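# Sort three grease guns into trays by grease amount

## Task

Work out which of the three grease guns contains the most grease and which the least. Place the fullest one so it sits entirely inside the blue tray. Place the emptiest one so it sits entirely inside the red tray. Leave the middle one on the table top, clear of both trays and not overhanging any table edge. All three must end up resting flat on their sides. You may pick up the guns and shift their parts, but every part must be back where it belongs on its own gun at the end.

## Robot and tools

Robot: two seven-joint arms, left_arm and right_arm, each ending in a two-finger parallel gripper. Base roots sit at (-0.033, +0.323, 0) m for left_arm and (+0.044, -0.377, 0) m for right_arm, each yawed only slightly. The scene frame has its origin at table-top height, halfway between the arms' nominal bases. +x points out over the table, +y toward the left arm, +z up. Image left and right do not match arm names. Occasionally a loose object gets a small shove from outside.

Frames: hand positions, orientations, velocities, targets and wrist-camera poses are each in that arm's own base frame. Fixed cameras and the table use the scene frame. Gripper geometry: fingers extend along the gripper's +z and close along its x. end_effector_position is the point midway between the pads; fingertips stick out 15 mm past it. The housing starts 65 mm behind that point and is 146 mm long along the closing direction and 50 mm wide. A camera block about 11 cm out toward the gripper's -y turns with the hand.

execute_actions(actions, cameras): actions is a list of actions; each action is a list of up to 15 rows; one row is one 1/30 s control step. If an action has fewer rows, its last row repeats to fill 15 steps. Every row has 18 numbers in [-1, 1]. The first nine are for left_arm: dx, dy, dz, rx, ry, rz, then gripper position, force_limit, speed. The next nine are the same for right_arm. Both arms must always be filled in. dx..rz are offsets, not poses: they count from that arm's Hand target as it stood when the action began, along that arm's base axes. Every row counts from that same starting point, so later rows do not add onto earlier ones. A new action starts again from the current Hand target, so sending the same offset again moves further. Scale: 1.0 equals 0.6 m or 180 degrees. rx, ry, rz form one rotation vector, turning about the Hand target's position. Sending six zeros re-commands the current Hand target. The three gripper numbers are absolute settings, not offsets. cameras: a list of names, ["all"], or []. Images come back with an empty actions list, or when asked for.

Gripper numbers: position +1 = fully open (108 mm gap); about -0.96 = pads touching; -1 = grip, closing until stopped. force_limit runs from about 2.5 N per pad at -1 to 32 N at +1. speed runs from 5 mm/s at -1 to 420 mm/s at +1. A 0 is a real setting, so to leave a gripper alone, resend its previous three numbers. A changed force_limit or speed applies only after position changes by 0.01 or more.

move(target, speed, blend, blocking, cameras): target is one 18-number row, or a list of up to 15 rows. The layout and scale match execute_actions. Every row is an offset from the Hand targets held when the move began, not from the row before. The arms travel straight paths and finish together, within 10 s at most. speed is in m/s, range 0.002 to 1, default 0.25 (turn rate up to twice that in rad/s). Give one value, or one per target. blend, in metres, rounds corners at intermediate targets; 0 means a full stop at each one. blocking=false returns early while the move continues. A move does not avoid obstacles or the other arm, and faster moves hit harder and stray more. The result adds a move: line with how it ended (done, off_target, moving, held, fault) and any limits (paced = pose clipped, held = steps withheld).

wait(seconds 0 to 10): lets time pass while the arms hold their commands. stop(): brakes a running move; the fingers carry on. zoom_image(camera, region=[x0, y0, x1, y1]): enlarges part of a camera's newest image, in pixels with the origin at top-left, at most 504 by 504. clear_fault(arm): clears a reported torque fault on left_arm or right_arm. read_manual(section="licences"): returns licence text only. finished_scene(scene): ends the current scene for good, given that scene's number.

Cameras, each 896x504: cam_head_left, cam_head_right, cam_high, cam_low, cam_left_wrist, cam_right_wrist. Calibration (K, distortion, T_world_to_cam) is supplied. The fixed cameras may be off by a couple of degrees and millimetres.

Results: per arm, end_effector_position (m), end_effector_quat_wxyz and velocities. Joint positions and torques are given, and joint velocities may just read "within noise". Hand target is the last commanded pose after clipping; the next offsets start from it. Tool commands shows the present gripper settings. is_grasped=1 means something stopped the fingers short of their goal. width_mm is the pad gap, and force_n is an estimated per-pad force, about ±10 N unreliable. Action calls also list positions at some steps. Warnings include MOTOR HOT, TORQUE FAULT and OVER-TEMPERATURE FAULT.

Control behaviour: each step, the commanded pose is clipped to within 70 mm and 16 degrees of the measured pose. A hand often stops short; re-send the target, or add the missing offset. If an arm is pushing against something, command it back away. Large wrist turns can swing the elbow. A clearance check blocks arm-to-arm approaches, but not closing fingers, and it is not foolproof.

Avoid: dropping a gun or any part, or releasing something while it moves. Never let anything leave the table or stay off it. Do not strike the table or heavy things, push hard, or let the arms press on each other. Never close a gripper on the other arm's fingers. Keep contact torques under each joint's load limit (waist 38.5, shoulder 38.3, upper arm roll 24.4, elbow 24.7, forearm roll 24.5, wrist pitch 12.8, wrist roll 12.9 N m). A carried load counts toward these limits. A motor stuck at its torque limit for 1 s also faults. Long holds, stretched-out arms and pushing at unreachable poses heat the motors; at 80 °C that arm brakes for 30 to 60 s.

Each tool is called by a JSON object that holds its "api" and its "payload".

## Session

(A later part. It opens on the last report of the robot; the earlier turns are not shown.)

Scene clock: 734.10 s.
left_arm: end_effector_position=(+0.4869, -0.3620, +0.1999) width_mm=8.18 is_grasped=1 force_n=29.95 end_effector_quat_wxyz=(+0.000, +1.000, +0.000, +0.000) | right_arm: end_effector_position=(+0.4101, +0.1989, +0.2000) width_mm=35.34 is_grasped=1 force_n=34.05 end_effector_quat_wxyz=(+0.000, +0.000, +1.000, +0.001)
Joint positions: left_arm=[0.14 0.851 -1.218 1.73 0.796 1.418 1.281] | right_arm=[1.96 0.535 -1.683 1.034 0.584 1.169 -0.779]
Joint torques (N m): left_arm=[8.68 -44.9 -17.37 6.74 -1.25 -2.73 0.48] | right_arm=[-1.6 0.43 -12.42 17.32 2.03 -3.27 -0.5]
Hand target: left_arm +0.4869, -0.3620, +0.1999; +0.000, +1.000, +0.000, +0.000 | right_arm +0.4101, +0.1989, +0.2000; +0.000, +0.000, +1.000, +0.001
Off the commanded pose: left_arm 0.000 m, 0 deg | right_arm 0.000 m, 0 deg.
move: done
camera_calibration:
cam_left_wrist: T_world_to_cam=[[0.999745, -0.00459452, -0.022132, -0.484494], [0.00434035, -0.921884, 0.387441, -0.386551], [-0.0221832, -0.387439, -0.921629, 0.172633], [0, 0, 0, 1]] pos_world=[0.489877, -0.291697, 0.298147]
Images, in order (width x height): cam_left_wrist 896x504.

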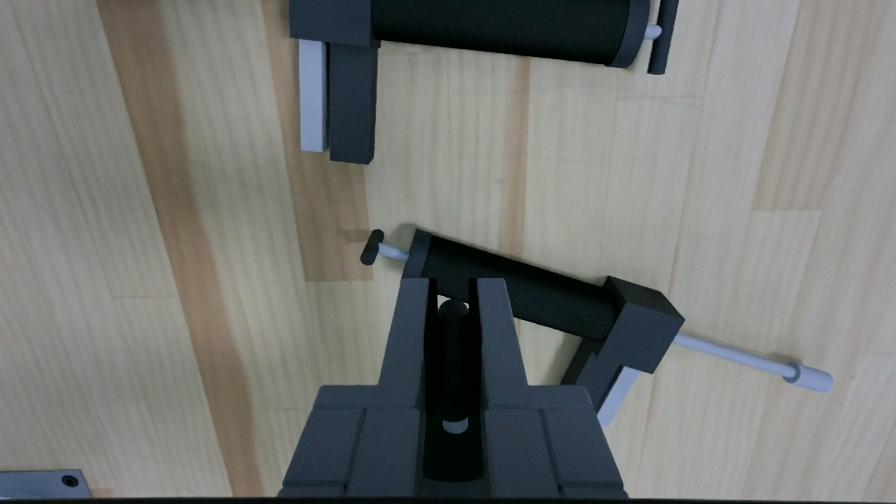

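{"api": "move", "payload": {"target": [0,0.0333,0,0,0,0,-1,0,-0.7,0,0,0,0,0,0,-1,0.6,-0.7], "speed": 0.03, "cameras": []}}

{"api": "move", "payload": {"target": [0,0.0333,0,0,0,0,-1,0,-0.7,0,0,0,0,0,0,-1,0.6,-0.7], "speed": 0.03, "cameras": ["cam_left_wrist"]}}

Scene clock: 754.23 s.
left_arm: end_effector_position=(+0.4869, -0.3420, +0.1999) width_mm=8.18 is_grasped=1 force_n=29.94 end_effector_quat_wxyz=(+0.000, +1.000, +0.000, +0.000) | right_arm: end_effector_position=(+0.4101, +0.1989, +0.2000) width_mm=35.34 is_grasped=1 force_n=34.09 end_effector_quat_wxyz=(+0.000, +0.000, +1.000, +0.001)
Joint positions: left_arm=[0.216 0.827 -1.243 1.664 0.786 1.397 1.296] | right_arm=[1.96 0.535 -1.683 1.034 0.584 1.169 -0.779]
Joint torques (N m): left_arm=[8.21 -42.96 -17.35 7.28 -1.27 -2.8 0.91] | right_arm=[-2.77 0.6 -12.97 17.74 -2.89 -2.21 -0.7]
Hand target: left_arm +0.4869, -0.3420, +0.1999; +0.000, +1.000, +0.000, +0.000 | right_arm +0.4101, +0.1989, +0.2000; +0.000, +0.000, +1.000, +0.001
Off the commanded pose: left_arm 0.000 m, 0 deg | right_arm 0.000 m, 0 deg.
move: done
No camera images: "cameras" was empty.

Scene clock: 755.23 s.
left_arm: end_effector_position=(+0.4869, -0.3220, +0.1999) width_mm=8.18 is_grasped=1 force_n=29.94 end_effector_quat_wxyz=(+0.000, +1.000, +0.000, +0.000) | right_arm: end_effector_position=(+0.4101, +0.1989, +0.2000) width_mm=35.34 is_grasped=1 force_n=34.38 end_effector_quat_wxyz=(+0.000, +0.000, +1.000, +0.001)
Joint positions: left_arm=[0.292 0.804 -1.269 1.603 0.776 1.378 1.314] | right_arm=[1.96 0.535 -1.683 1.034 0.584 1.169 -0.779]
Joint torques (N m): left_arm=[8.56 -41.37 -17.57 7.24 -1.27 -2.81 0.92] | right_arm=[-2.78 0.61 -12.96 17.78 -3.09 -1.9 -0.49]
Hand target: left_arm +0.4869, -0.3220, +0.1999; +0.000, +1.000, +0.000, +0.000 | right_arm +0.4101, +0.1989, +0.2000; +0.000, +0.000, +1.000, +0.001
Off the commanded pose: left_arm 0.000 m, 0 deg | right_arm 0.000 m, 0 deg.
move: done
camera_calibration:
cam_left_wrist: T_world_to_cam=[[0.999745, -0.00459452, -0.022132, -0.48431], [0.00434035, -0.921884, 0.387441, -0.349768], [-0.0221832, -0.387439, -0.921629, 0.188092], [0, 0, 0, 1]] pos_world=[0.489877, -0.251797, 0.298147]
Images, in order (width x height): cam_left_wrist 896x504.

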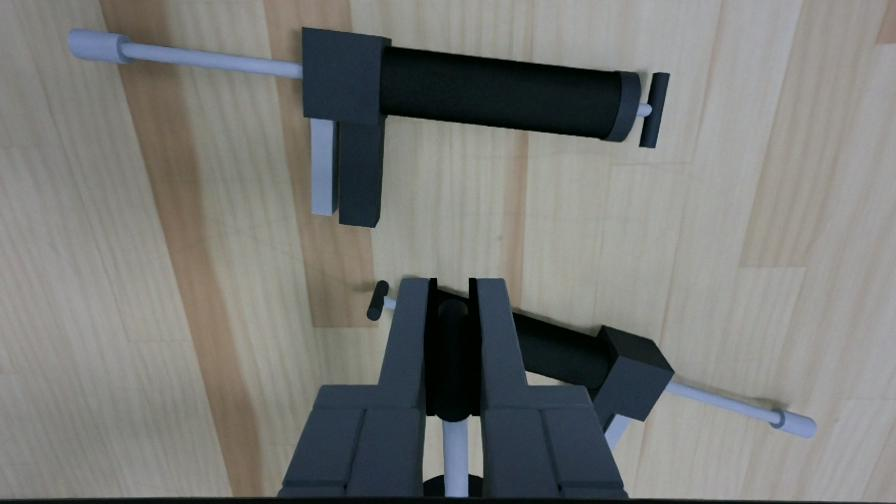

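{"api": "move", "payload": {"target": [[0,-0.0842,0,0,0,0,-1,0,-0.7,0,0,0,0,0,0,-1,0.6,-0.7],[0,-0.0842,0,0,0,0,0.1,0,-0.3,0,0,0,0,0,0,-1,0.6,-0.7],[0,0.0533,0.05,0,0,0,0.1,0,-0.3,0,0,0,0,0,0,-1,0.6,-0.7],[-0.2448,0.0733,0.1167,0,0,0,0.1,0,-0.3,-0.2487,0.0717,-0.1333,0,0,0,-1,0.6,-0.7],[-0.2448,0.0733,0.1167,0,0,0,0.1,0,-0.3,-0.2487,0.0717,-0.2883,0,0,0,-1,0.6,-0.7],[-0.2448,0.0733,0.1167,0,0,0,0.1,0,-0.3,-0.2487,0.0717,-0.2883,0,0,0,0.1,0.6,-0.6],[-0.2448,0.0733,0.1167,0,0,0,0.1,0,-0.3,-0.2487,0.0717,0,0,0,0,0.1,0.6,-0.6]], "speed": [0.06,0.1,0.25,0.25,0.1,0.1,0.15], "blend": [0,0,0.02,0.01,0,0,0], "cameras": ["cam_left_wrist","cam_right_wrist"]}}

Scene clock: 809.17 s.
left_arm: end_effector_position=(+0.3400, -0.2780, +0.2699) width_mm=58.50 is_grasped=0 force_n=0.00 end_effector_quat_wxyz=(+0.000, +1.000, +0.000, +0.000) | right_arm: end_effector_position=(+0.2608, +0.2419, +0.1999) width_mm=58.49 is_grasped=0 force_n=0.00 end_effector_quat_wxyz=(+0.000, +0.000, +1.000, +0.001)
Joint positions: left_arm=[0.958 0.576 -1.911 1.121 0.552 1.367 1.221] | right_arm=[2.649 0.807 -2.095 0.717 0.712 1.282 -0.642]
Joint torques (N m): left_arm=[5.78 1.14 -14.7 8.29 2.76 -3.2 -1.11] | right_arm=[5.71 3.61 -12.27 16.08 -3.16 -0.24 1.57]
Hand target: left_arm +0.3400, -0.2780, +0.2699; +0.000, +1.000, +0.000, +0.000 | right_arm +0.2609, +0.2419, +0.2000; +0.000, +0.000, +1.000, +0.001
Off the commanded pose: left_arm 0.000 m, 0 deg | right_arm 0.000 m, 0 deg.
move: done
camera_calibration:
cam_left_wrist: T_world_to_cam=[[0.999745, -0.00459452, -0.022132, -0.335697], [0.00434035, -0.921884, 0.387441, -0.335688], [-0.0221832, -0.387439, -0.921629, 0.266394], [0, 0, 0, 1]] pos_world=[0.342977, -0.207797, 0.368147]
cam_right_wrist: T_world_to_cam=[[-0.999952, -0.00794959, 0.00574253, 0.253877], [-0.00526803, 0.929339, 0.369189, -0.269454], [-0.00827167, 0.369141, -0.929336, 0.215595], [0, 0, 0, 1]] pos_world=[0.254229, 0.172847, 0.298382]
Images, in order (width x height): cam_left_wrist 896x504, cam_right_wrist 896x504.

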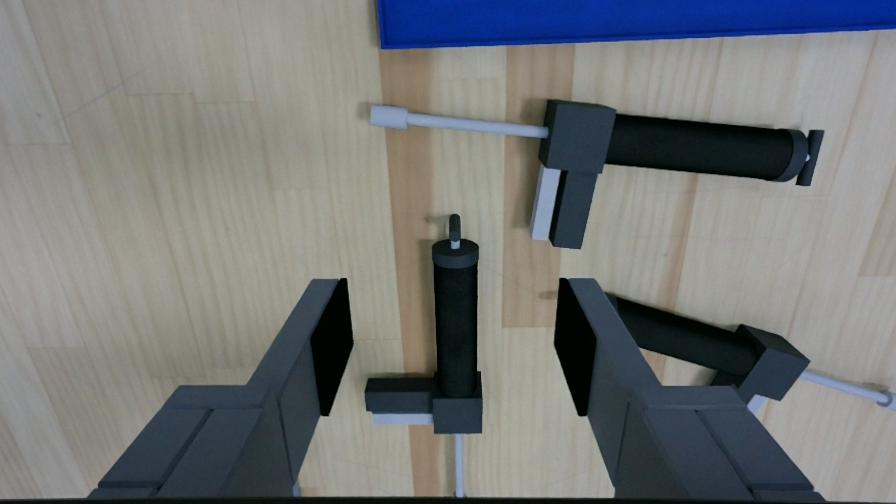

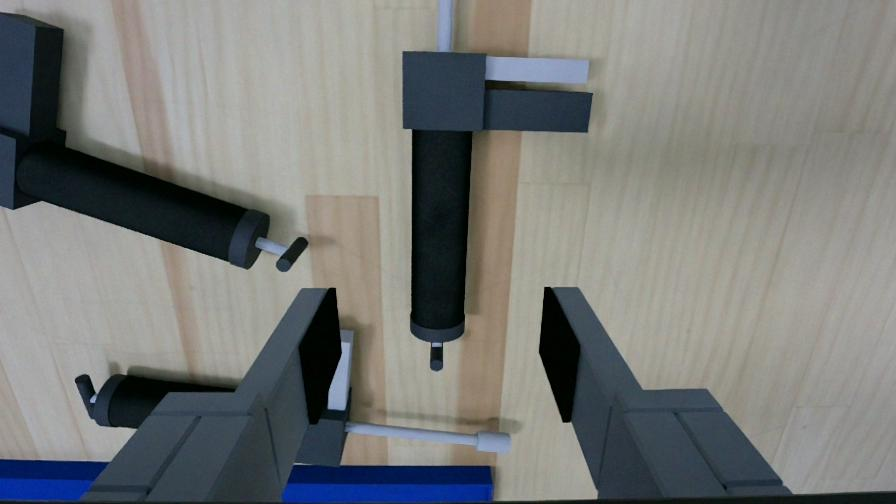

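{"api": "move", "payload": {"target": [[0,0,0,0,0,0,0.1,0.4,-0.3,0.38,-0.0122,-0.1333,0,0,0.3956,0.1,0.6,-0.6],[0.005,-0.31,-0.2833,0,0,0,0.1,0.4,-0.3,0.38,-0.0122,-0.29,0,0,0.3956,0.1,0.6,-0.6],[0.005,-0.31,-0.4,0,0,0,0.1,0.4,-0.3,0.38,-0.0122,-0.29,0,0,0.3956,-1,0.6,-0.7],[0.005,-0.31,-0.4,0,0,0,-1,0.4,-0.7,0.38,-0.0122,-0.0833,0,0,0.3956,-1,0.6,-0.7],[0.005,-0.31,-0.2,0,0,0,-1,0.4,-0.7,0.38,-0.0122,-0.0833,0,0,0.3956,-1,0.6,-0.7]], "speed": [0.4,0.2,0.1,0.12,0.12], "cameras": ["cam_left_wrist","cam_right_wrist"]}}

Scene clock: 843.50 s.
left_arm: end_effector_position=(+0.3386, -0.3569, +0.1979) width_mm=58.50 is_grasped=0 force_n=0.00 end_effector_quat_wxyz=(+0.007, +1.000, -0.001, +0.006) | right_arm: end_effector_position=(+0.4888, +0.2345, +0.0656) width_mm=58.50 is_grasped=0 force_n=0.00 end_effector_quat_wxyz=(+0.000, -0.582, +0.813, +0.001)
Joint positions: left_arm=[0.49 0.495 -1.473 1.147 0.549 1.138 1.146] | right_arm=[1.254 0.68 -0.919 1.246 0.684 0.916 -2.029]
Joint torques (N m): left_arm=[6.14 -22.28 -14.03 8.59 -2.09 0.57 0.92] | right_arm=[-5.01 -11.14 -5.38 10.47 3.76 -3.39 -1.39]
Hand target: left_arm +0.3386, -0.3569, +0.1979; +0.007, +1.000, -0.001, +0.006 (not the last commanded pose) | right_arm +0.4889, +0.2346, +0.0657; +0.000, -0.582, +0.813, +0.001 (not the last commanded pose)
Tool commands: left_gripper/position=+0.1 left_gripper/force_limit=+0.4 left_gripper/speed=-0.3 right_gripper/position=+0.1 right_gripper/force_limit=+0.6 right_gripper/speed=-0.6
Off the commanded pose: left_arm 0.117 m, 1 deg | right_arm 0.084 m, 0 deg.
led back after a hold (left arm): the arm was led back toward your command in small steps, so it may still be short of it.
move: held (left_arm; a check stopped the path), off_target (right_arm; braked when a check withheld steps of left_arm); path passed 1 of 5 targets; target 3's new numbers were not sent; target 4's new numbers were not sent; limits=held
pose unreachable (left arm): on one or more control steps of this call, first in action 0 (counted from 0), this arm could not follow its commanded pose, so it was not sent that pose on those steps. It may still have moved: this result reports where it is.
cause: moving toward the commanded pose would bring a part of the arm too close to another arm (a part of this arm just beyond joint 6 (wrist pitch) and a part of the right arm just beyond its joint 4 (elbow), along the way the arms are being sent, or toward where that arm still pushes).
camera_calibration:
cam_left_wrist: T_world_to_cam=[[0.999918, -0.00620354, -0.0112095, -0.339056], [-0.00120904, -0.916738, 0.399488, -0.379133], [-0.0127544, -0.399442, -0.91667, 0.161014], [0, 0, 0, 1]] pos_world=[0.340623, -0.285354, 0.295255]
cam_right_wrist: T_world_to_cam=[[-0.314591, -0.94921, 0.00569268, 0.368291], [-0.881484, 0.294359, 0.36924, 0.365361], [-0.352162, 0.111142, -0.929317, 0.323877], [0, 0, 0, 1]] pos_world=[0.551979, 0.206042, 0.163982]
Images, in order (width x height): cam_left_wrist 896x504, cam_right_wrist 896x504.

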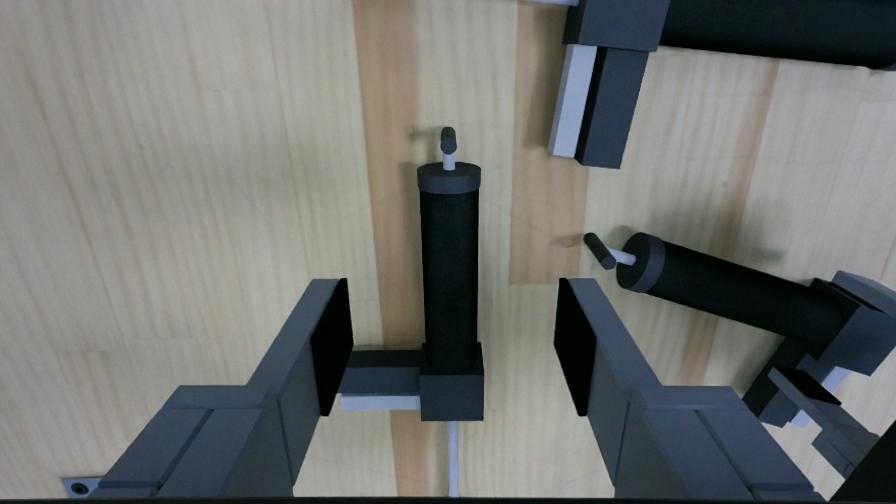

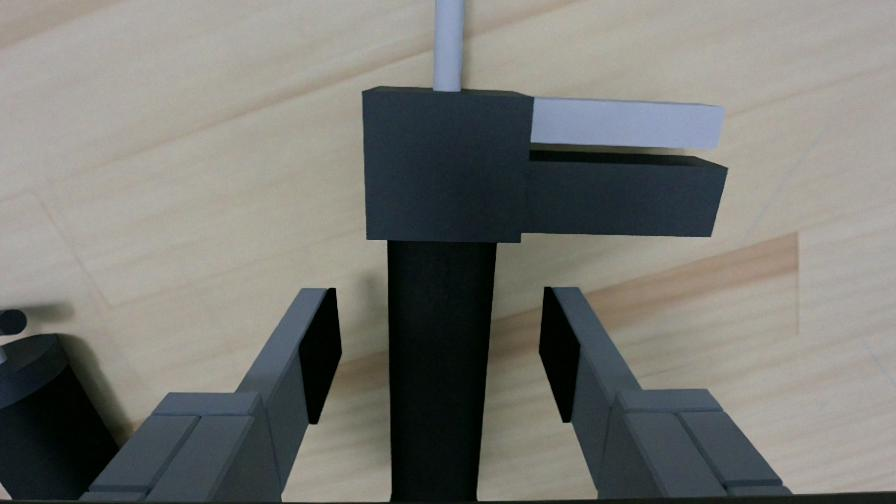

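{"api": "move", "payload": {"target": [[0,0,0,0,0,0,0.1,0.4,-0.3,0,0,0.2237,0,0,0,0.1,0.6,-0.6],[0,0,0,0,0,0,0.1,0.4,-0.3,-0.2315,-0.4743,0.4667,0,0,0,0.1,0.6,-0.6],[0.0023,-0.1802,-0.1632,0.0045,0.0038,0.0006,0.1,0.4,-0.3,-0.2315,-0.4743,0.4667,0,0,0,0.1,0.6,-0.6],[0.0023,-0.1802,-0.2798,0.0045,0.0038,0.0006,0.1,0.4,-0.3,-0.2315,-0.4743,0.4667,0,0,0,0.1,0.6,-0.6],[0.0023,-0.1802,-0.2798,0.0045,0.0038,0.0006,-1,0.4,-0.7,-0.2315,-0.4743,0.4667,0,0,0,0.1,0.6,-0.6],[0.0023,-0.1802,-0.0465,0.0045,0.0038,0.0006,-1,0.4,-0.7,-0.2315,-0.4743,0.4667,0,0,0,0.1,0.6,-0.6]], "speed": [0.25,0.35,0.25,0.1,0.1,0.12], "blend": [0.03,0.0,0.01,0,0,0], "cameras": ["cam_left_wrist"]}}

Scene clock: 877.97 s.
left_arm: end_effector_position=(+0.3399, -0.4650, +0.1699) width_mm=35.15 is_grasped=1 force_n=32.97 end_effector_quat_wxyz=(+0.000, +1.000, +0.000, +0.000) | right_arm: end_effector_position=(+0.3500, -0.0500, +0.3457) width_mm=58.50 is_grasped=0 force_n=0.00 end_effector_quat_wxyz=(+0.000, -0.582, +0.813, +0.001)
Joint positions: left_arm=[-0.076 0.733 -1.154 1.508 0.701 1.249 0.985] | right_arm=[1.142 -0.793 -0.835 1.077 -0.557 1.66 -1.6]
Joint torques (N m): left_arm=[5.8 -43.71 -19.76 15.93 -2.26 0.13 0.87] | right_arm=[3.52 2.99 6.47 12.5 2.92 -3.28 0.69]
Hand target: left_arm +0.3399, -0.4650, +0.1700; +0.000, +1.000, +0.000, +0.000 | right_arm +0.3500, -0.0500, +0.3457; +0.000, -0.582, +0.813, +0.001
Off the commanded pose: left_arm 0.000 m, 0 deg | right_arm 0.000 m, 0 deg.
move: done
camera_calibration:
cam_left_wrist: T_world_to_cam=[[0.999722, -0.00405312, -0.0232249, -0.338347], [0.00523508, -0.922354, 0.386311, -0.469559], [-0.0229873, -0.386325, -0.922076, 0.102712], [0, 0, 0, 1]] pos_world=[0.343072, -0.39479, 0.268246]
Images, in order (width x height): cam_left_wrist 896x504.

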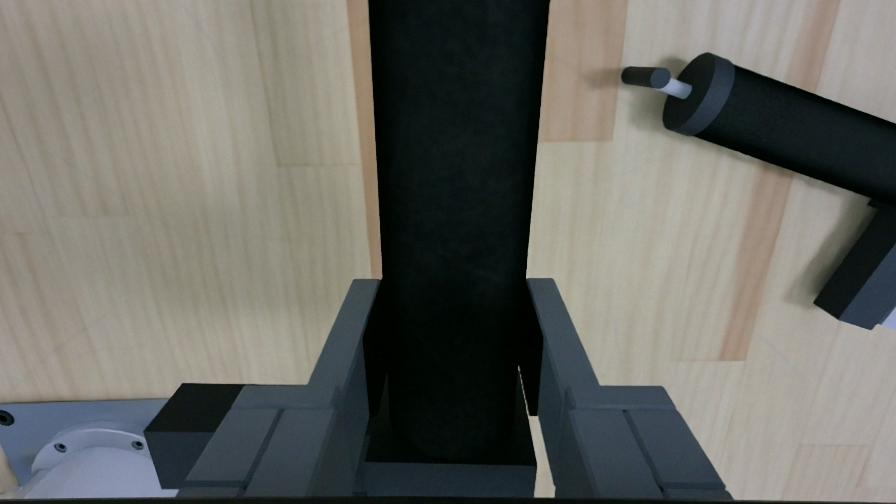

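{"api": "move", "payload": {"target": [[0.2652,0.6083,-0.0667,0,0,0.5,-1,0.4,-0.7,0,0,0,0,0,0,0.1,0.6,-0.6],[0.2652,0.6083,-0.0667,0,0,0.5,-1,0.4,-0.7,0.2315,0.4743,-0.3762,0,0,0,0.1,0.6,-0.6],[0.2652,0.6083,-0.0667,0,0,0.5,-1,0.4,-0.7,0.2315,0.4743,-0.5328,0,0,0,0.1,0.6,-0.6],[0.2652,0.6083,-0.0667,0,0,0.5,-1,0.4,-0.7,0.2315,0.4743,-0.5328,0,0,0,-1,0.6,-0.7],[0.2652,0.6083,-0.0667,0,0,0.5,-1,0.4,-0.7,0.2315,0.4743,-0.2928,0,0,0,-1,0.6,-0.7]], "speed": [0.35,0.35,0.12,0.1,0.12], "cameras": ["cam_left_wrist","cam_right_wrist","cam_high"]}}

Scene clock: 899.90 s.
left_arm: end_effector_position=(+0.4991, -0.1000, +0.1299) width_mm=35.15 is_grasped=1 force_n=32.83 end_effector_quat_wxyz=(+0.000, +0.707, +0.707, +0.000) | right_arm: end_effector_position=(+0.4888, +0.2345, +0.1699) width_mm=35.52 is_grasped=1 force_n=29.80 end_effector_quat_wxyz=(+0.000, -0.582, +0.813, +0.001)
Joint positions: left_arm=[0.694 0.405 -0.969 1.129 0.415 0.935 0.295] | right_arm=[1.306 0.486 -1.005 1.326 0.461 1.096 -1.893]
Joint torques (N m): left_arm=[-4.85 -14.61 -6.04 17.18 1.37 -0.02 -0.74] | right_arm=[5.89 -27.33 -10.93 20.32 -3.09 -0.43 1.64]
Hand target: left_arm +0.4991, -0.1000, +0.1299; +0.000, +0.707, +0.707, +0.000 | right_arm +0.4889, +0.2346, +0.1700; +0.000, -0.582, +0.813, +0.001
Off the commanded pose: left_arm 0.000 m, 0 deg | right_arm 0.000 m, 0 deg.
move: done; limits=paced
camera_calibration:
cam_left_wrist: T_world_to_cam=[[0.00405588, 0.999722, -0.0232253, 0.100463], [0.922303, 0.0052357, 0.386432, -0.483261], [0.386446, -0.0229881, -0.922025, 0.0424765], [0, 0, 0, 1]] pos_world=[0.428891, -0.096928, 0.228245]
cam_right_wrist: T_world_to_cam=[[-0.31459, -0.949211, 0.00569227, 0.367696], [-0.881485, 0.294358, 0.36924, 0.326813], [-0.352162, 0.111142, -0.929317, 0.420898], [0, 0, 0, 1]] pos_world=[0.551979, 0.206042, 0.268382]
Images, in order (width x height): cam_high 896x504, cam_left_wrist 896x504, cam_right_wrist 896x504.

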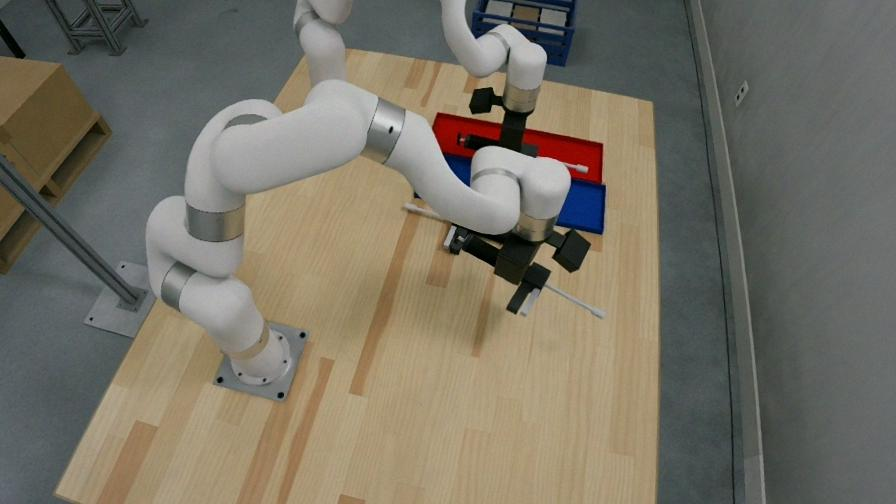

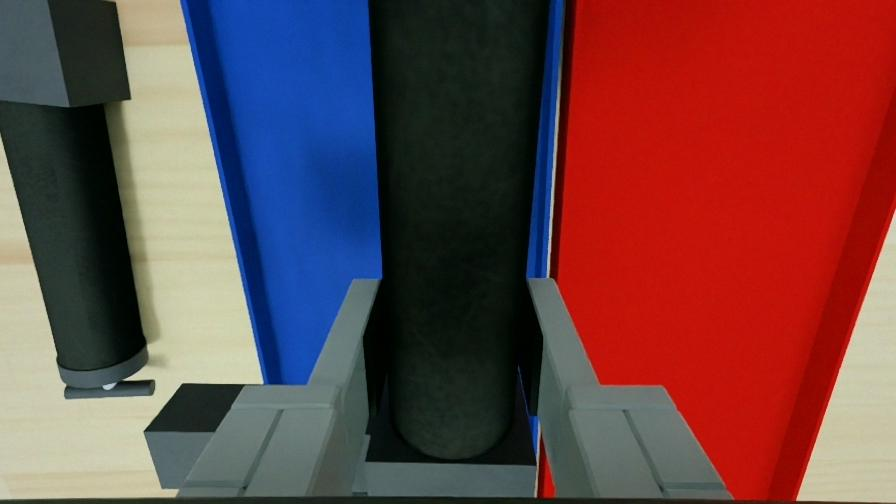

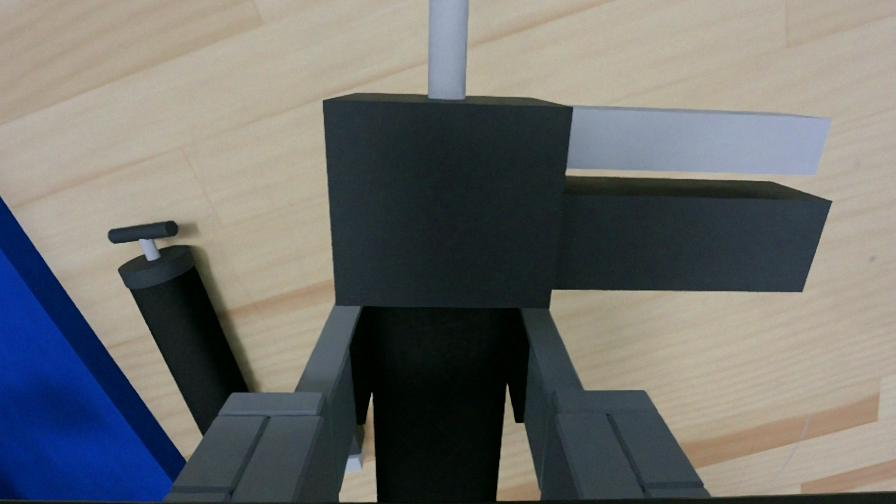

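{"api": "move", "payload": {"target": [[0,0,-0.15,0,0,0,-1,0.4,-0.7,-0.38,0.0122,0,0,0,-0.3956,-1,0.6,-0.7],[0,0,-0.1617,0,0,0,-1,0.4,-0.7,-0.38,0.0122,-0.2383,0,0,-0.3956,-1,0.6,-0.7],[0,0,-0.1617,0,0,0,-0.15,0.4,-0.8,-0.38,0.0122,-0.2383,0,0,-0.3956,0.1,0.6,-0.7],[0,0,0.1167,0,0,0,-0.15,0.4,-0.8,-0.38,0.0122,0.03,0,0,-0.3956,0.1,0.6,-0.7],[0,0,0.1167,0,0,0,-0.15,0.4,-0.8,-0.2315,-0.4743,0.3,0,0,0,0.1,0.6,-0.7]], "speed": [0.3,0.1,0.1,0.15,0.35], "cameras": ["cam_left_wrist","cam_high"]}}

Scene clock: 930.03 s.
left_arm: end_effector_position=(+0.4991, -0.1000, +0.2000) width_mm=44.75 is_grasped=0 force_n=0.00 end_effector_quat_wxyz=(+0.000, +0.707, +0.707, +0.000) | right_arm: end_effector_position=(+0.3499, -0.0500, +0.3500) width_mm=58.50 is_grasped=0 force_n=0.00 end_effector_quat_wxyz=(+0.000, -0.582, +0.813, +0.001)
Joint positions: left_arm=[0.751 0.282 -1.035 1.219 0.272 1.088 0.39] | right_arm=[1.489 -1.094 -0.854 1.133 -0.788 1.911 -1.348]
Joint torques (N m): left_arm=[6.03 -29.73 -8.05 16.53 -1.21 -0.71 0.81] | right_arm=[5.73 17.08 8.18 12.57 -2.88 -0.21 -1.23]
Hand target: left_arm +0.4991, -0.1000, +0.2000; +0.000, +0.707, +0.707, +0.000 | right_arm +0.3500, -0.0500, +0.3500; +0.000, -0.582, +0.813, +0.001
Off the commanded pose: left_arm 0.000 m, 0 deg | right_arm 0.000 m, 0 deg.
move: done
camera_calibration:
cam_left_wrist: T_world_to_cam=[[0.00405479, 0.999722, -0.0232257, 0.102089], [0.922303, 0.00523688, 0.386432, -0.510311], [0.386446, -0.0229881, -0.922025, 0.107018], [0, 0, 0, 1]] pos_world=[0.428891, -0.096928, 0.298245]
Images, in order (width x height): cam_high 896x504, cam_left_wrist 896x504.

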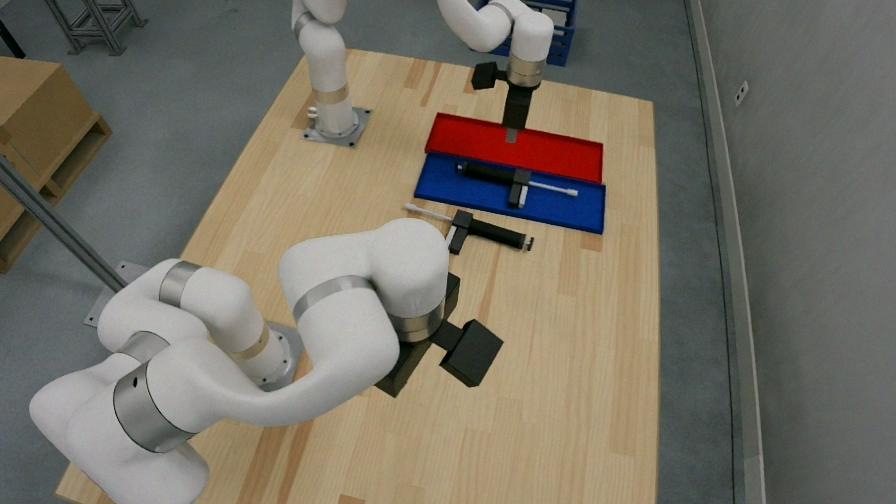

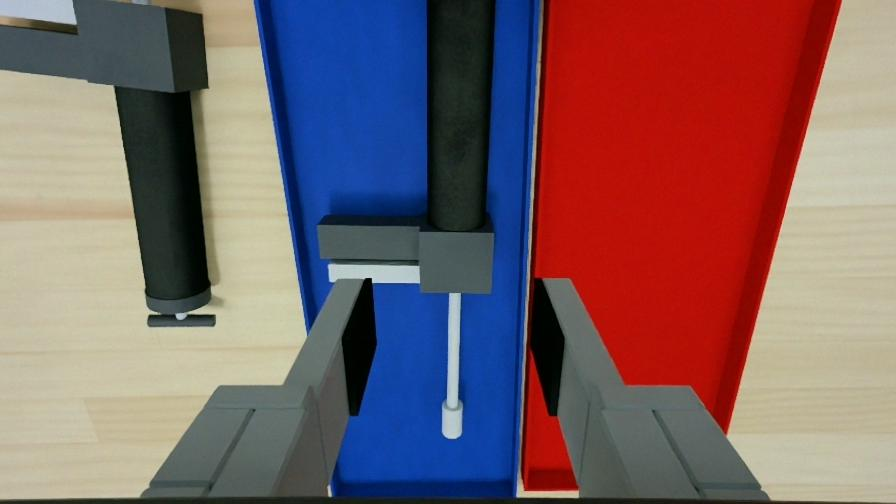

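{"api": "move", "payload": {"target": [[-0.266,-0.58,-0.1167,0,0,-0.4889,0.31,0.4,-0.3,0,0,0,0,0,0,0.1,0.6,-0.7],[-0.266,-0.58,-0.2833,0,0,-0.4889,0.31,0.4,-0.3,0,0,0,0,0,0,0.1,0.6,-0.7],[-0.266,-0.58,-0.2833,0,0,-0.4889,-1,0.4,-0.7,0,0,0,0,0,0,0.1,0.6,-0.7],[-0.266,-0.58,-0.05,0,0,-0.4889,-1,0.4,-0.7,0,0,0,0,0,0,0.1,0.6,-0.7],[0.0132,0.2617,-0.1167,0,0,0,-1,0.4,-0.7,0,0,0,0,0,0,0.1,0.6,-0.7]], "speed": [0.35,0.12,0.1,0.15,0.35], "blend": [0,0,0,0.02,0], "cameras": ["cam_left_wrist","cam_high"]}}

Scene clock: 963.97 s.
left_arm: end_effector_position=(+0.5070, +0.0570, +0.1300) width_mm=35.30 is_grasped=1 force_n=22.84 end_effector_quat_wxyz=(+0.000, +0.707, +0.707, +0.000) | right_arm: end_effector_position=(+0.3499, -0.0500, +0.3500) width_mm=58.50 is_grasped=0 force_n=0.00 end_effector_quat_wxyz=(+0.000, -0.582, +0.813, +0.001)
Joint positions: left_arm=[0.988 0.402 -0.952 1.134 0.407 0.934 0.61] | right_arm=[1.489 -1.094 -0.854 1.133 -0.788 1.911 -1.348]
Joint torques (N m): left_arm=[-6.06 -14.82 -5 17.29 1.51 0.12 -1.1] | right_arm=[5.8 16.15 7.95 12.62 -2.96 -0.7 0.41]
Hand target: left_arm +0.5070, +0.0570, +0.1299; +0.000, +0.707, +0.707, +0.000 | right_arm +0.3500, -0.0500, +0.3500; +0.000, -0.582, +0.813, +0.001
Off the commanded pose: left_arm 0.000 m, 0 deg | right_arm 0.000 m, 0 deg.
move: done
camera_calibration:
cam_left_wrist: T_world_to_cam=[[0.00414788, 0.999723, -0.0231861, -0.0565753], [0.922303, 0.00513573, 0.386434, -0.491364], [0.386445, -0.0229875, -0.922026, 0.0430331], [0, 0, 0, 1]] pos_world=[0.436791, 0.0600723, 0.228245]
Images, in order (width x height): cam_high 896x504, cam_left_wrist 896x504.

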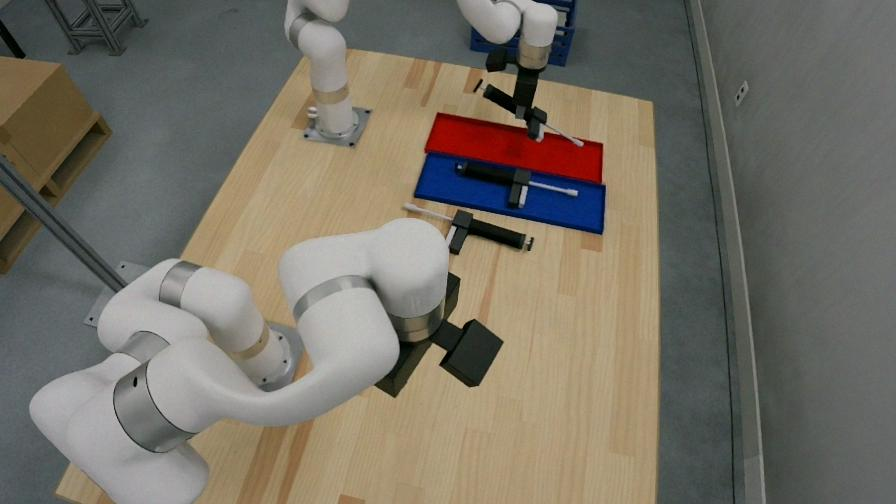

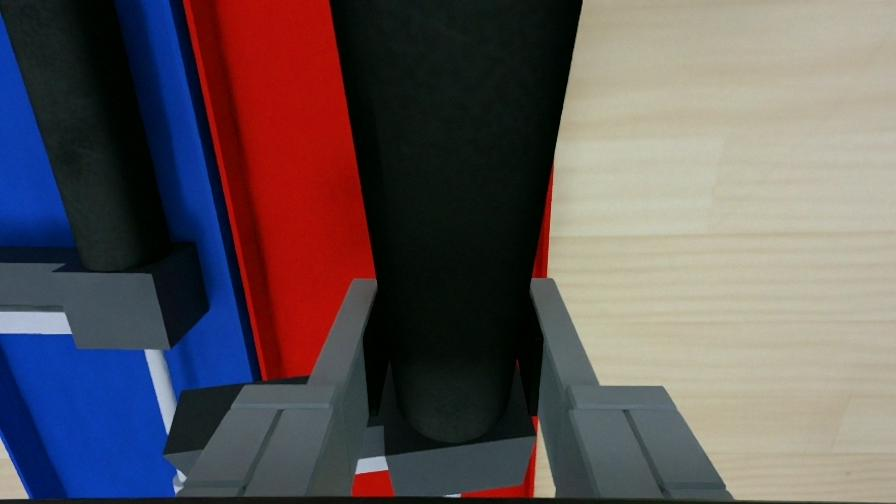

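{"api": "move", "payload": {"target": [0,0,-0.1615,0,0,0,-1,0.4,-0.7, 0,0,0,0,0,0,0.1,0.6,-0.7], "speed": 0.04, "cameras": ["cam_left_wrist","cam_high"]}}

Scene clock: 1026.63 s.
left_arm: end_effector_position=(+0.5070, +0.0569, +0.0331) width_mm=35.27 is_grasped=1 force_n=22.56 end_effector_quat_wxyz=(+0.000, +0.707, +0.707, +0.000) | right_arm: end_effector_position=(+0.3499, -0.0500, +0.3500) width_mm=58.50 is_grasped=0 force_n=0.00 end_effector_quat_wxyz=(+0.000, -0.582, +0.813, +0.001)
Joint positions: left_arm=[0.859 0.593 -0.784 1.093 0.618 0.749 0.474] | right_arm=[1.489 -1.094 -0.854 1.133 -0.788 1.911 -1.348]
Joint torques (N m): left_arm=[-5.34 -12.21 -2.98 12.68 3.43 -3.59 -1.13] | right_arm=[5.92 15.65 8.11 12.53 -2.89 -0.76 0.35]
Hand target: left_arm +0.5070, +0.0570, +0.0330; +0.000, +0.707, +0.707, +0.000 | right_arm +0.3500, -0.0500, +0.3500; +0.000, -0.582, +0.813, +0.001
Off the commanded pose: left_arm 0.000 m, 0 deg | right_arm 0.000 m, 0 deg.
move: done
camera_calibration:
cam_left_wrist: T_world_to_cam=[[0.00423989, 0.999723, -0.023147, -0.0587654], [0.922303, 0.00503575, 0.386435, -0.453951], [0.386445, -0.022987, -0.922026, -0.0462209], [0, 0, 0, 1]] pos_world=[0.436792, 0.0599726, 0.131446]
Images, in order (width x height): cam_high 896x504, cam_left_wrist 896x504.

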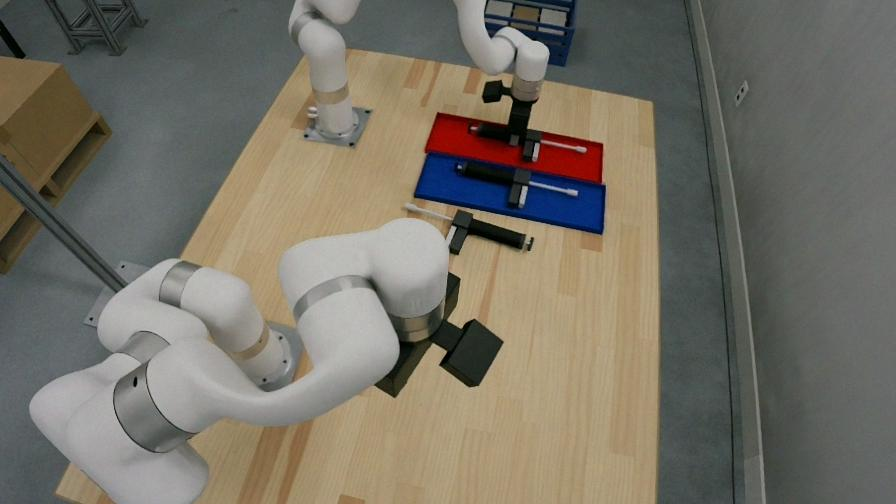

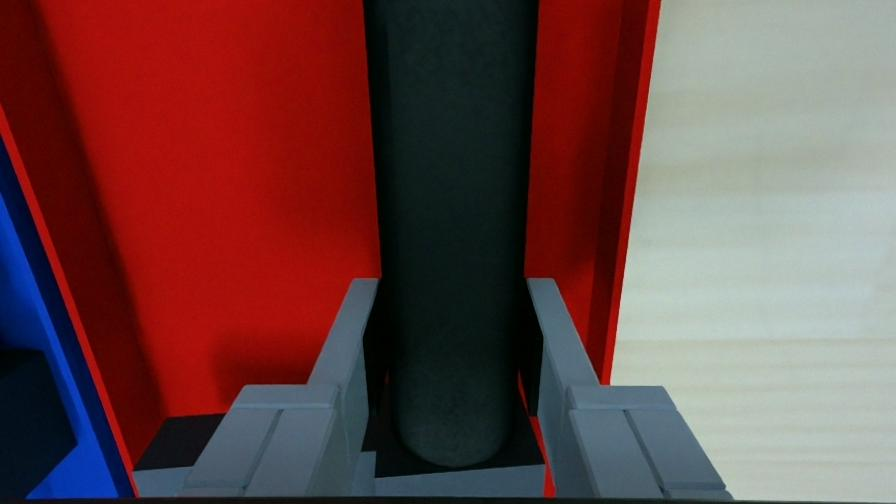

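{"api": "move", "payload": {"target": [[0,0,0,0,0,0,-0.15,0.4,-0.85, 0,0,0,0,0,0,0.1,0.6,-0.7],[0,0,0.15,0,0,0,-0.15,0.4,-0.85, 0,0,0,0,0,0,0.1,0.6,-0.7],[-0.13,0.05,0.45,0,0,0,-0.15,0.4,-0.85, 0,0,0,0,0,0,0.1,0.6,-0.7]], "speed": [0.04,0.1,0.3], "blend": [0,0.03,0], "cameras": ["cam_left_wrist","cam_high","cam_low"]}}

{"api": "zoom_image", "payload": {"camera": "cam_high", "region": [400, 90, 624, 250]}}

Scene clock: 1041.43 s.
left_arm: end_effector_position=(+0.4290, +0.0870, +0.3030) width_mm=44.75 is_grasped=0 force_n=0.00 end_effector_quat_wxyz=(+0.000, +0.707, +0.707, -0.001) | right_arm: end_effector_position=(+0.3499, -0.0500, +0.3500) width_mm=58.50 is_grasped=0 force_n=0.00 end_effector_quat_wxyz=(+0.000, -0.582, +0.813, +0.001)
Joint positions: left_arm=[1.235 -0.249 -0.928 1.175 -0.205 1.332 1.157] | right_arm=[1.489 -1.094 -0.854 1.133 -0.788 1.911 -1.348]
Joint torques (N m): left_arm=[-5.07 -17.31 6.84 9.73 -2.02 0.16 0.84] | right_arm=[5.76 14.75 8.09 12.45 -2.96 -1.05 0.29]
Hand target: left_arm +0.4290, +0.0870, +0.3030; +0.000, +0.707, +0.707, +0.000 | right_arm +0.3500, -0.0500, +0.3500; +0.000, -0.582, +0.813, +0.001
Off the commanded pose: left_arm 0.000 m, 0 deg | right_arm 0.000 m, 0 deg.
move: done
camera_calibration:
cam_left_wrist: T_world_to_cam=[[0.00409316, 0.99972, -0.0233181, -0.0821564], [0.922339, 0.00523506, 0.386347, -0.486457], [0.386361, -0.0230886, -0.922059, 0.233521], [0, 0, 0, 1]] pos_world=[0.358791, 0.0900717, 0.401345]
Images, in order (width x height): cam_high 896x504, cam_low 896x504, cam_left_wrist 896x504.

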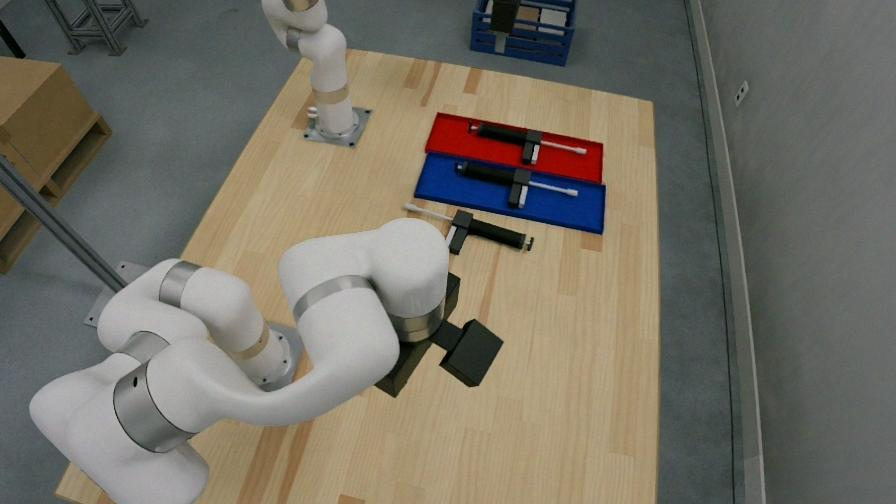

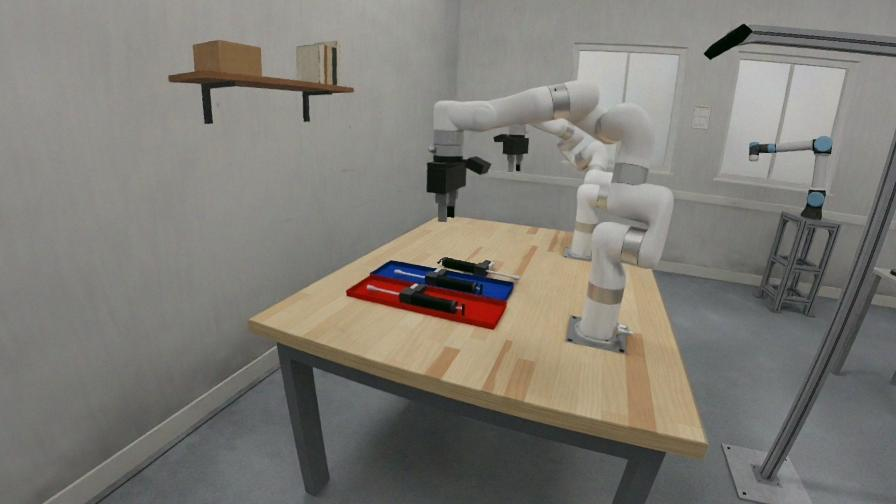

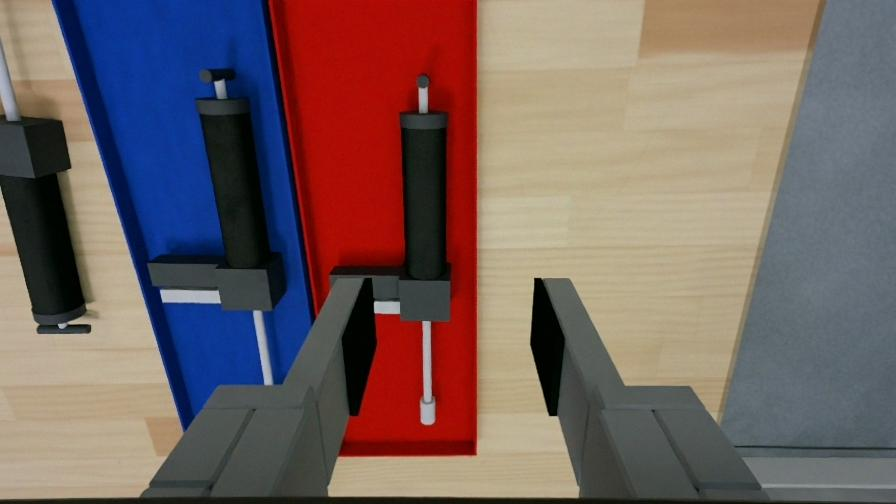

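Scaled by 2.250 from the camera's 896x504 image, which has a finer 1280x720 frame.

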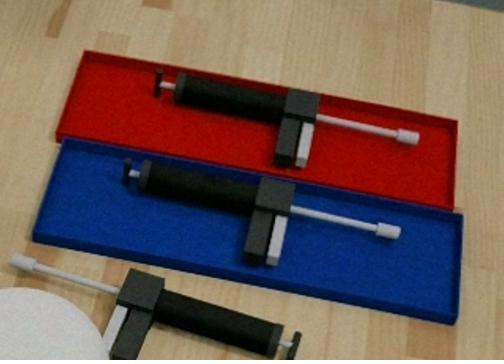

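{"api": "move", "payload": {"target": [-0.1567,-0.0373,-0.305,0,0,0,-1,0.4,-0.3, 0,0,0,0,0,0,0.1,0.6,-0.7], "speed": 0.2, "cameras": ["cam_left_wrist"]}}

Scene clock: 1100.90 s.
left_arm: end_effector_position=(+0.3350, +0.0646, +0.1201) width_mm=0.00 is_grasped=0 force_n=37.19 end_effector_quat_wxyz=(+0.000, +0.707, +0.707, +0.000) | right_arm: end_effector_position=(+0.3499, -0.0500, +0.3500) width_mm=58.50 is_grasped=0 force_n=0.00 end_effector_quat_wxyz=(+0.000, -0.582, +0.813, +0.001)
Joint positions: left_arm=[1.098 -0.424 -0.92 0.512 -0.459 0.834 1.329] | right_arm=[1.489 -1.094 -0.854 1.133 -0.788 1.911 -1.348]
Joint torques (N m): left_arm=[4.5 0.95 3.01 8.03 1.26 -2.97 -0.51] | right_arm=[5.67 14.24 8.13 12.56 -3.02 -1.05 0.42]
Hand target: left_arm +0.3350, +0.0646, +0.1200; +0.000, +0.707, +0.707, +0.000 | right_arm +0.3500, -0.0500, +0.3500; +0.000, -0.582, +0.813, +0.001
Off the commanded pose: left_arm 0.000 m, 0 deg | right_arm 0.000 m, 0 deg.
move: done
camera_calibration:
cam_left_wrist: T_world_to_cam=[[0.00437358, 0.999721, -0.0231987, -0.0637465], [0.922267, 0.00493455, 0.386521, -0.328938], [0.386528, -0.0230859, -0.921989, 0.100525], [0, 0, 0, 1]] pos_world=[0.264792, 0.0676726, 0.218345]
Images, in order (width x height): cam_left_wrist 896x504.

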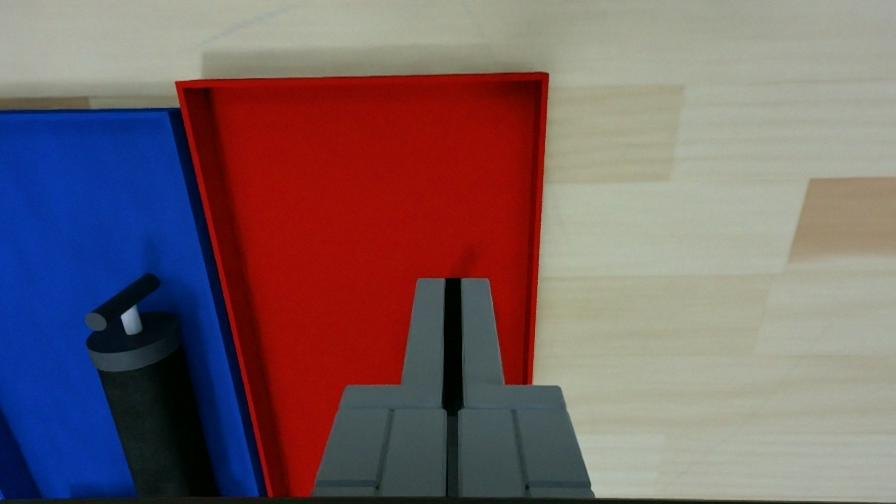

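{"api": "move", "payload": {"target": [[0.0167,-0.0035,-0.145,0,0,0,-1,0.4,-0.3, 0,0,0,0,0,0,0.1,0.6,-0.7],[0.0633,-0.0035,-0.145,0,0,0,-1,0.4,-0.3, 0,0,0,0,0,0,0.1,0.6,-0.7],[0.03,-0.0035,-0.145,0,0,0,-1,0.4,-0.3, 0,0,0,0,0,0,0.1,0.6,-0.7],[0.08,-0.0035,0.13,0,0,0,-1,0.4,-0.3, 0,0,0,0,0,0,0.1,0.6,-0.7]], "speed": [0.12,0.03,0.06,0.2], "blend": [0,0,0.005,0], "cameras": ["cam_left_wrist","cam_high"]}}

{"api": "zoom_image", "payload": {"camera": "cam_high", "region": [400, 90, 624, 250]}}

Scene clock: 1147.17 s.
left_arm: end_effector_position=(+0.3829, +0.0625, +0.1980) width_mm=0.00 is_grasped=0 force_n=36.92 end_effector_quat_wxyz=(+0.000, +0.707, +0.707, -0.001) | right_arm: end_effector_position=(+0.3499, -0.0500, +0.3500) width_mm=58.50 is_grasped=0 force_n=0.00 end_effector_quat_wxyz=(+0.000, -0.582, +0.813, +0.001)
Joint positions: left_arm=[1.171 -0.413 -0.931 0.781 -0.377 1.069 1.256] | right_arm=[1.489 -1.094 -0.854 1.133 -0.788 1.911 -1.348]
Joint torques (N m): left_arm=[-6.78 -13.52 9.32 16.25 -1.87 0.51 0.88] | right_arm=[5.83 13.48 8.17 12.39 -2.83 -1.39 0.5]
Hand target: left_arm +0.3830, +0.0625, +0.1980; +0.000, +0.707, +0.707, +0.000 | right_arm +0.3500, -0.0500, +0.3500; +0.000, -0.582, +0.813, +0.001
Off the commanded pose: left_arm 0.000 m, 0 deg | right_arm 0.000 m, 0 deg.
move: done
camera_calibration:
cam_left_wrist: T_world_to_cam=[[0.00405312, 0.999722, -0.0232249, -0.059939], [0.922354, 0.00523508, 0.386311, -0.403328], [0.386325, -0.0229873, -0.922076, 0.153922], [0, 0, 0, 1]] pos_world=[0.31279, 0.065572, 0.296346]
Images, in order (width x height): cam_high 896x504, cam_left_wrist 896x504.

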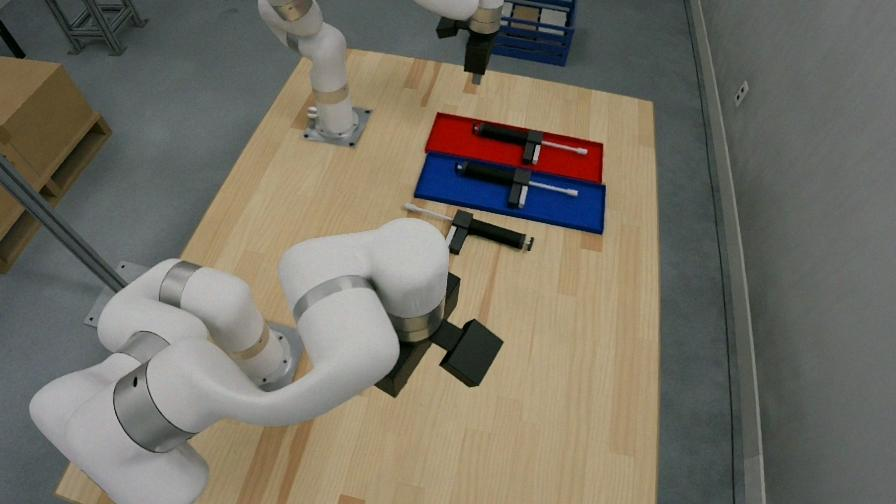

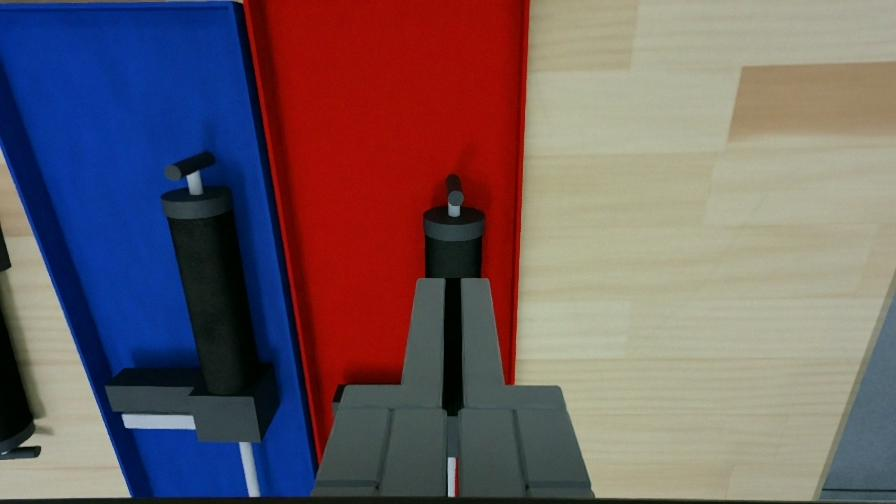

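Scaled by 2.250 from the camera's 896x504 image, which has a finer 1280x720 frame.

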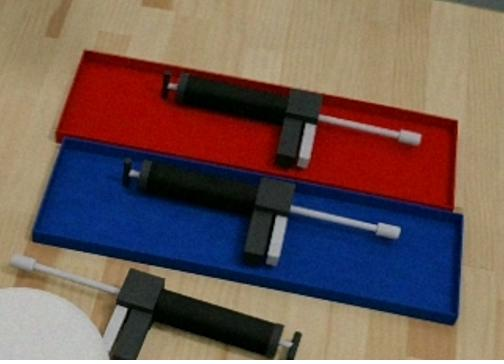

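{"api": "finished_scene", "payload": {"scene": 2}}

The scene is finished: the task was done.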